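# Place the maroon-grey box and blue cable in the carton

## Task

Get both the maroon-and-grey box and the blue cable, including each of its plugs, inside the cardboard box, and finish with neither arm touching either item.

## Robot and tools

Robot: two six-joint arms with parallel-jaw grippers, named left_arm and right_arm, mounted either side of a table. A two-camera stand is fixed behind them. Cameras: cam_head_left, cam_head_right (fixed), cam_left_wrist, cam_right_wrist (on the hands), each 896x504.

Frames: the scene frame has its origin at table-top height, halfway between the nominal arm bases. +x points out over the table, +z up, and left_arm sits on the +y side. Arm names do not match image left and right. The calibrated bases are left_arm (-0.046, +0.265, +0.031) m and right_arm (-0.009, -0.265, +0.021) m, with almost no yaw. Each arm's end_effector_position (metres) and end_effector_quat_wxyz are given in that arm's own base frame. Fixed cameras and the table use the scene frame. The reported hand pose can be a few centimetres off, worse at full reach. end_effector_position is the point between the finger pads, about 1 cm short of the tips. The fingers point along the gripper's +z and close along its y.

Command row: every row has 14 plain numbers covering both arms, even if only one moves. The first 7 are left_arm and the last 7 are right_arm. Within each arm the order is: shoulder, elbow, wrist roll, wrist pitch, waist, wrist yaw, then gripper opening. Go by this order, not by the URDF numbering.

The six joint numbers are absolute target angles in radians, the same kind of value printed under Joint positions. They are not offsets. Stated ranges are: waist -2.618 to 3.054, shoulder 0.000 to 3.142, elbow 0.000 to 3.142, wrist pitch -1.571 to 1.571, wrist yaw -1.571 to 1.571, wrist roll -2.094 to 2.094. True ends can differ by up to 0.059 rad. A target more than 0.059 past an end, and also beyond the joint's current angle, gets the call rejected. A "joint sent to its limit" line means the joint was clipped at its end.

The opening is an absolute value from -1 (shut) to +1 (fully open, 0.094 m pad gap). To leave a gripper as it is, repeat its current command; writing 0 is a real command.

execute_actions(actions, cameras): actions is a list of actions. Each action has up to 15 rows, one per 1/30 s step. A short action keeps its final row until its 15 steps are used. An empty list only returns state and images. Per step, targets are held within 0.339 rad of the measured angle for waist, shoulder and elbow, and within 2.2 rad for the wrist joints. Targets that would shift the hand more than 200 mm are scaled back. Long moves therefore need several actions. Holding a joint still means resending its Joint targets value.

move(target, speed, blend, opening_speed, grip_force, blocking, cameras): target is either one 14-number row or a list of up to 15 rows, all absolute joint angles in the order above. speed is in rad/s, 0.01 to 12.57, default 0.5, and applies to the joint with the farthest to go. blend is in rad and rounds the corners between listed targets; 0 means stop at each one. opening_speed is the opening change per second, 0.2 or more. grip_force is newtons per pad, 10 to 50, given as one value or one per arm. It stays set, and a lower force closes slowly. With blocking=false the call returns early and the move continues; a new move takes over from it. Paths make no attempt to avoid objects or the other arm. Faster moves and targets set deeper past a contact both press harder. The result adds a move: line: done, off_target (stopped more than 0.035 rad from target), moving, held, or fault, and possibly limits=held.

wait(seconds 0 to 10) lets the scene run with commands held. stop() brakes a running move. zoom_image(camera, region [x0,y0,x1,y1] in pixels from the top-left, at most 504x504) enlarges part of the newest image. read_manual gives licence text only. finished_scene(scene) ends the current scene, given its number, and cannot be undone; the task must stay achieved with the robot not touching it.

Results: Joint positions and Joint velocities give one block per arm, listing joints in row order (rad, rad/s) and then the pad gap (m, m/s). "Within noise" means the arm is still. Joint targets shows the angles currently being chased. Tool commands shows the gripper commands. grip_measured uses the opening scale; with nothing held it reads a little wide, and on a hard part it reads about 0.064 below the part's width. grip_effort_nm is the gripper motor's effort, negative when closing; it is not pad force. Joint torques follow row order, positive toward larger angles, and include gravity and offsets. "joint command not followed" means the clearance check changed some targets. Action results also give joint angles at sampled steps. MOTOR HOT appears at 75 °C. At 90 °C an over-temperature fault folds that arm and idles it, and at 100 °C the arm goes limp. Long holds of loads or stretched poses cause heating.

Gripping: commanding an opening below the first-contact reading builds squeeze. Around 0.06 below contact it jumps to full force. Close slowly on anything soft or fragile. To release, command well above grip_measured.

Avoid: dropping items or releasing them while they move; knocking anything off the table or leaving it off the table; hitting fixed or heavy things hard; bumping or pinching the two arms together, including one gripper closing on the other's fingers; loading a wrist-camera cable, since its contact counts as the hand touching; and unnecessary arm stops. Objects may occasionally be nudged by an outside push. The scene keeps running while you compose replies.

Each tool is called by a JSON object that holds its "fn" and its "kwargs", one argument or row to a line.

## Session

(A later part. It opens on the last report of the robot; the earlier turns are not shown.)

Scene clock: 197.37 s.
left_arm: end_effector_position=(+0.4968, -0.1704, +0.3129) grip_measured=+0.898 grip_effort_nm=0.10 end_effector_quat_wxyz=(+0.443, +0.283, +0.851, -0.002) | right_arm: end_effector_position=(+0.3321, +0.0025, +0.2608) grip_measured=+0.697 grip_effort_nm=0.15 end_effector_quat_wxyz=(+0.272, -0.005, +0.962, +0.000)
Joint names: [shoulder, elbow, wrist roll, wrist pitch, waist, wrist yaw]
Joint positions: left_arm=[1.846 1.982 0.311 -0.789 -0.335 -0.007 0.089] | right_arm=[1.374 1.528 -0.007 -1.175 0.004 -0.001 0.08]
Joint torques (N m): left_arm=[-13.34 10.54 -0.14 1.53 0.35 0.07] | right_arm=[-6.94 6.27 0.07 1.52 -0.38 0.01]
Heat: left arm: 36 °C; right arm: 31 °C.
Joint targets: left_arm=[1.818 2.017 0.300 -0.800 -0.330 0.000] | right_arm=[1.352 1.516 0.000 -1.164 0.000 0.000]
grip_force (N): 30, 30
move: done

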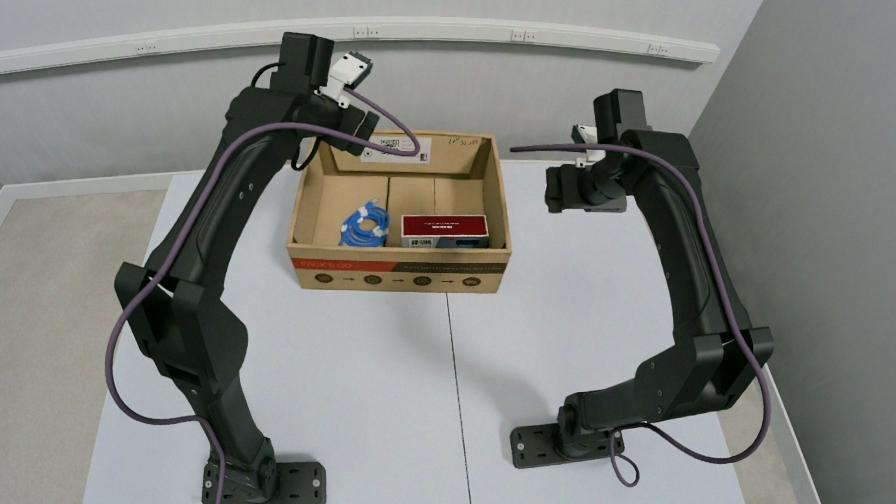

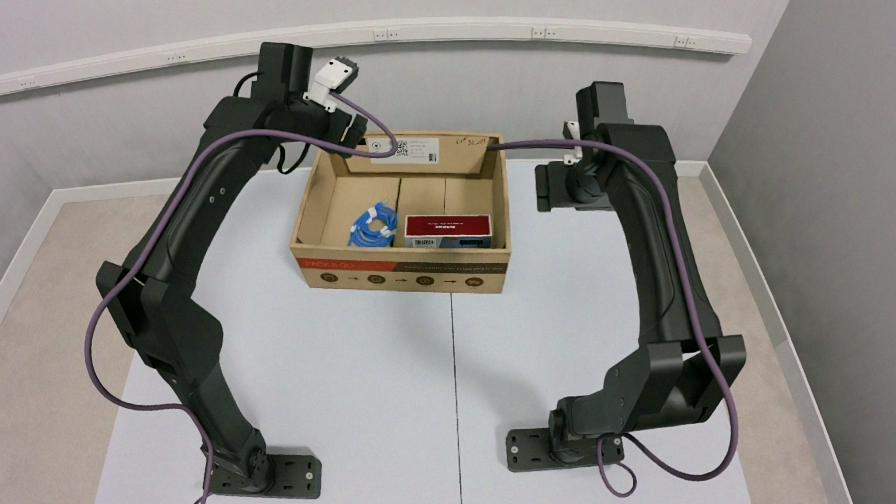

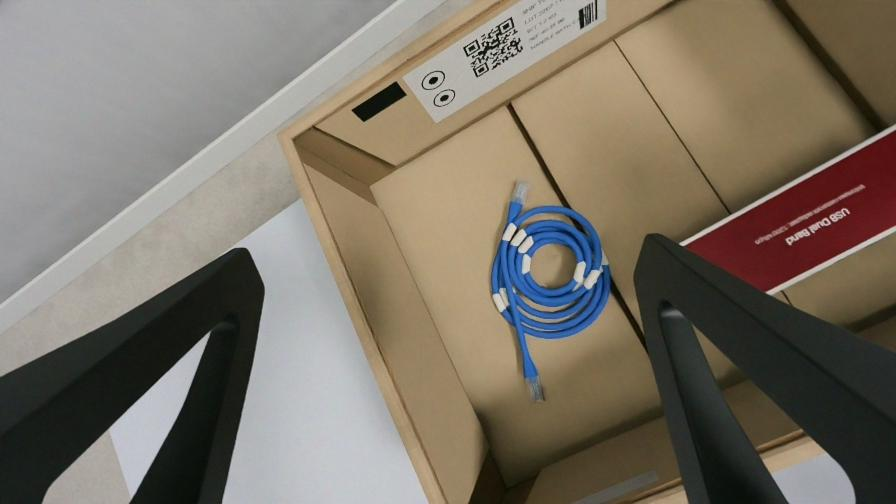

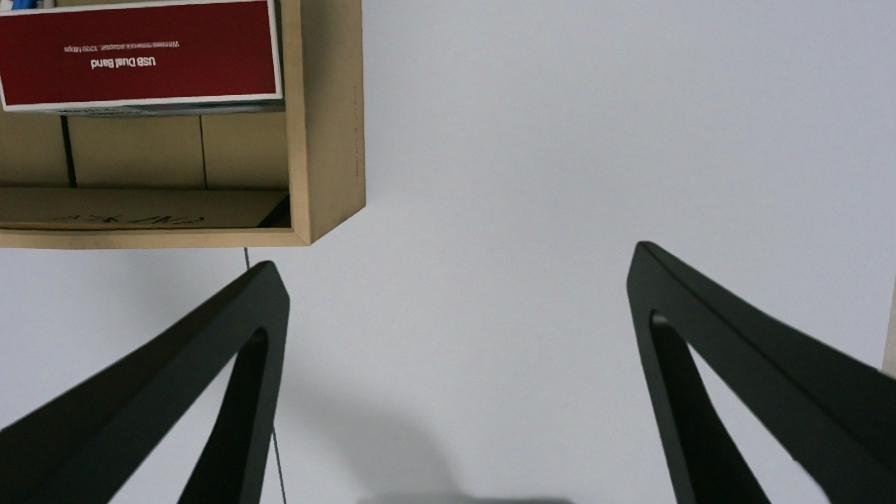

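{"fn": "move", "kwargs": {
  "target": [
    [1.3,1.5,0,-1.15,-0.1,0,0.9,1.352,1.516,0,-1.164,0,0,0.7]
  ],
  "speed": 0.6,
  "cameras": ["cam_head_left"]
}}

{"fn": "finished_scene", "kwargs": {
  "scene": 2
}}

Scene clock: 201.57 s.
left_arm: end_effector_position=(+0.3277, -0.0319, +0.2803) grip_measured=+0.898 grip_effort_nm=0.10 end_effector_quat_wxyz=(+0.312, +0.053, +0.949, -0.012) | right_arm: end_effector_position=(+0.3321, +0.0025, +0.2608) grip_measured=+0.697 grip_effort_nm=0.15 end_effector_quat_wxyz=(+0.272, -0.005, +0.962, +0.000)
Joint names: [shoulder, elbow, wrist roll, wrist pitch, waist, wrist yaw]
Joint positions: left_arm=[1.314 1.517 0.009 -1.139 -0.104 -0.006 0.089] | right_arm=[1.374 1.528 -0.007 -1.175 0.004 -0.001 0.08]
Joint torques (N m): left_arm=[-6.09 5.5 -0.12 1.21 0.27 0.07] | right_arm=[-6.94 6.27 0.08 1.52 -0.38 0]
Heat: left arm: 36 °C; right arm: 31 °C.
Joint targets: left_arm=[1.300 1.500 0.000 -1.150 -0.100 0.000] | right_arm=[1.352 1.516 0.000 -1.164 0.000 0.000]
grip_force (N): 30, 30
move: done
Images, in order (width x height): cam_head_left 896x504.

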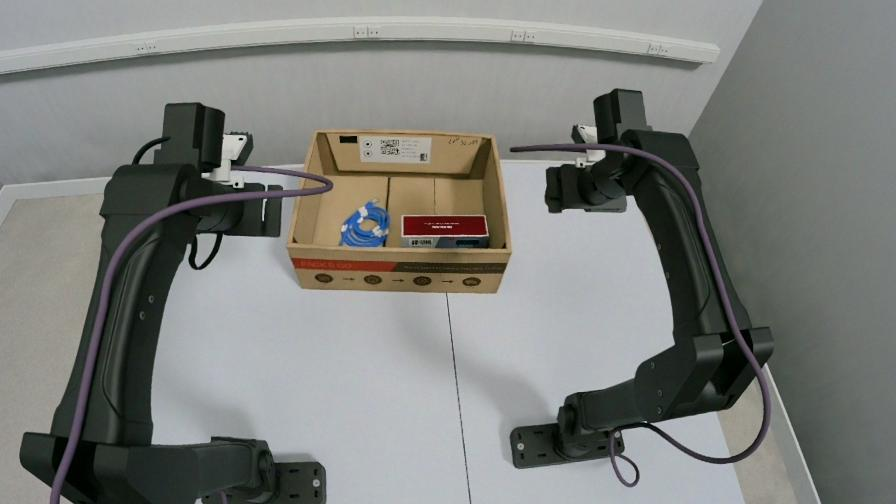

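The scene is finished: the task was done.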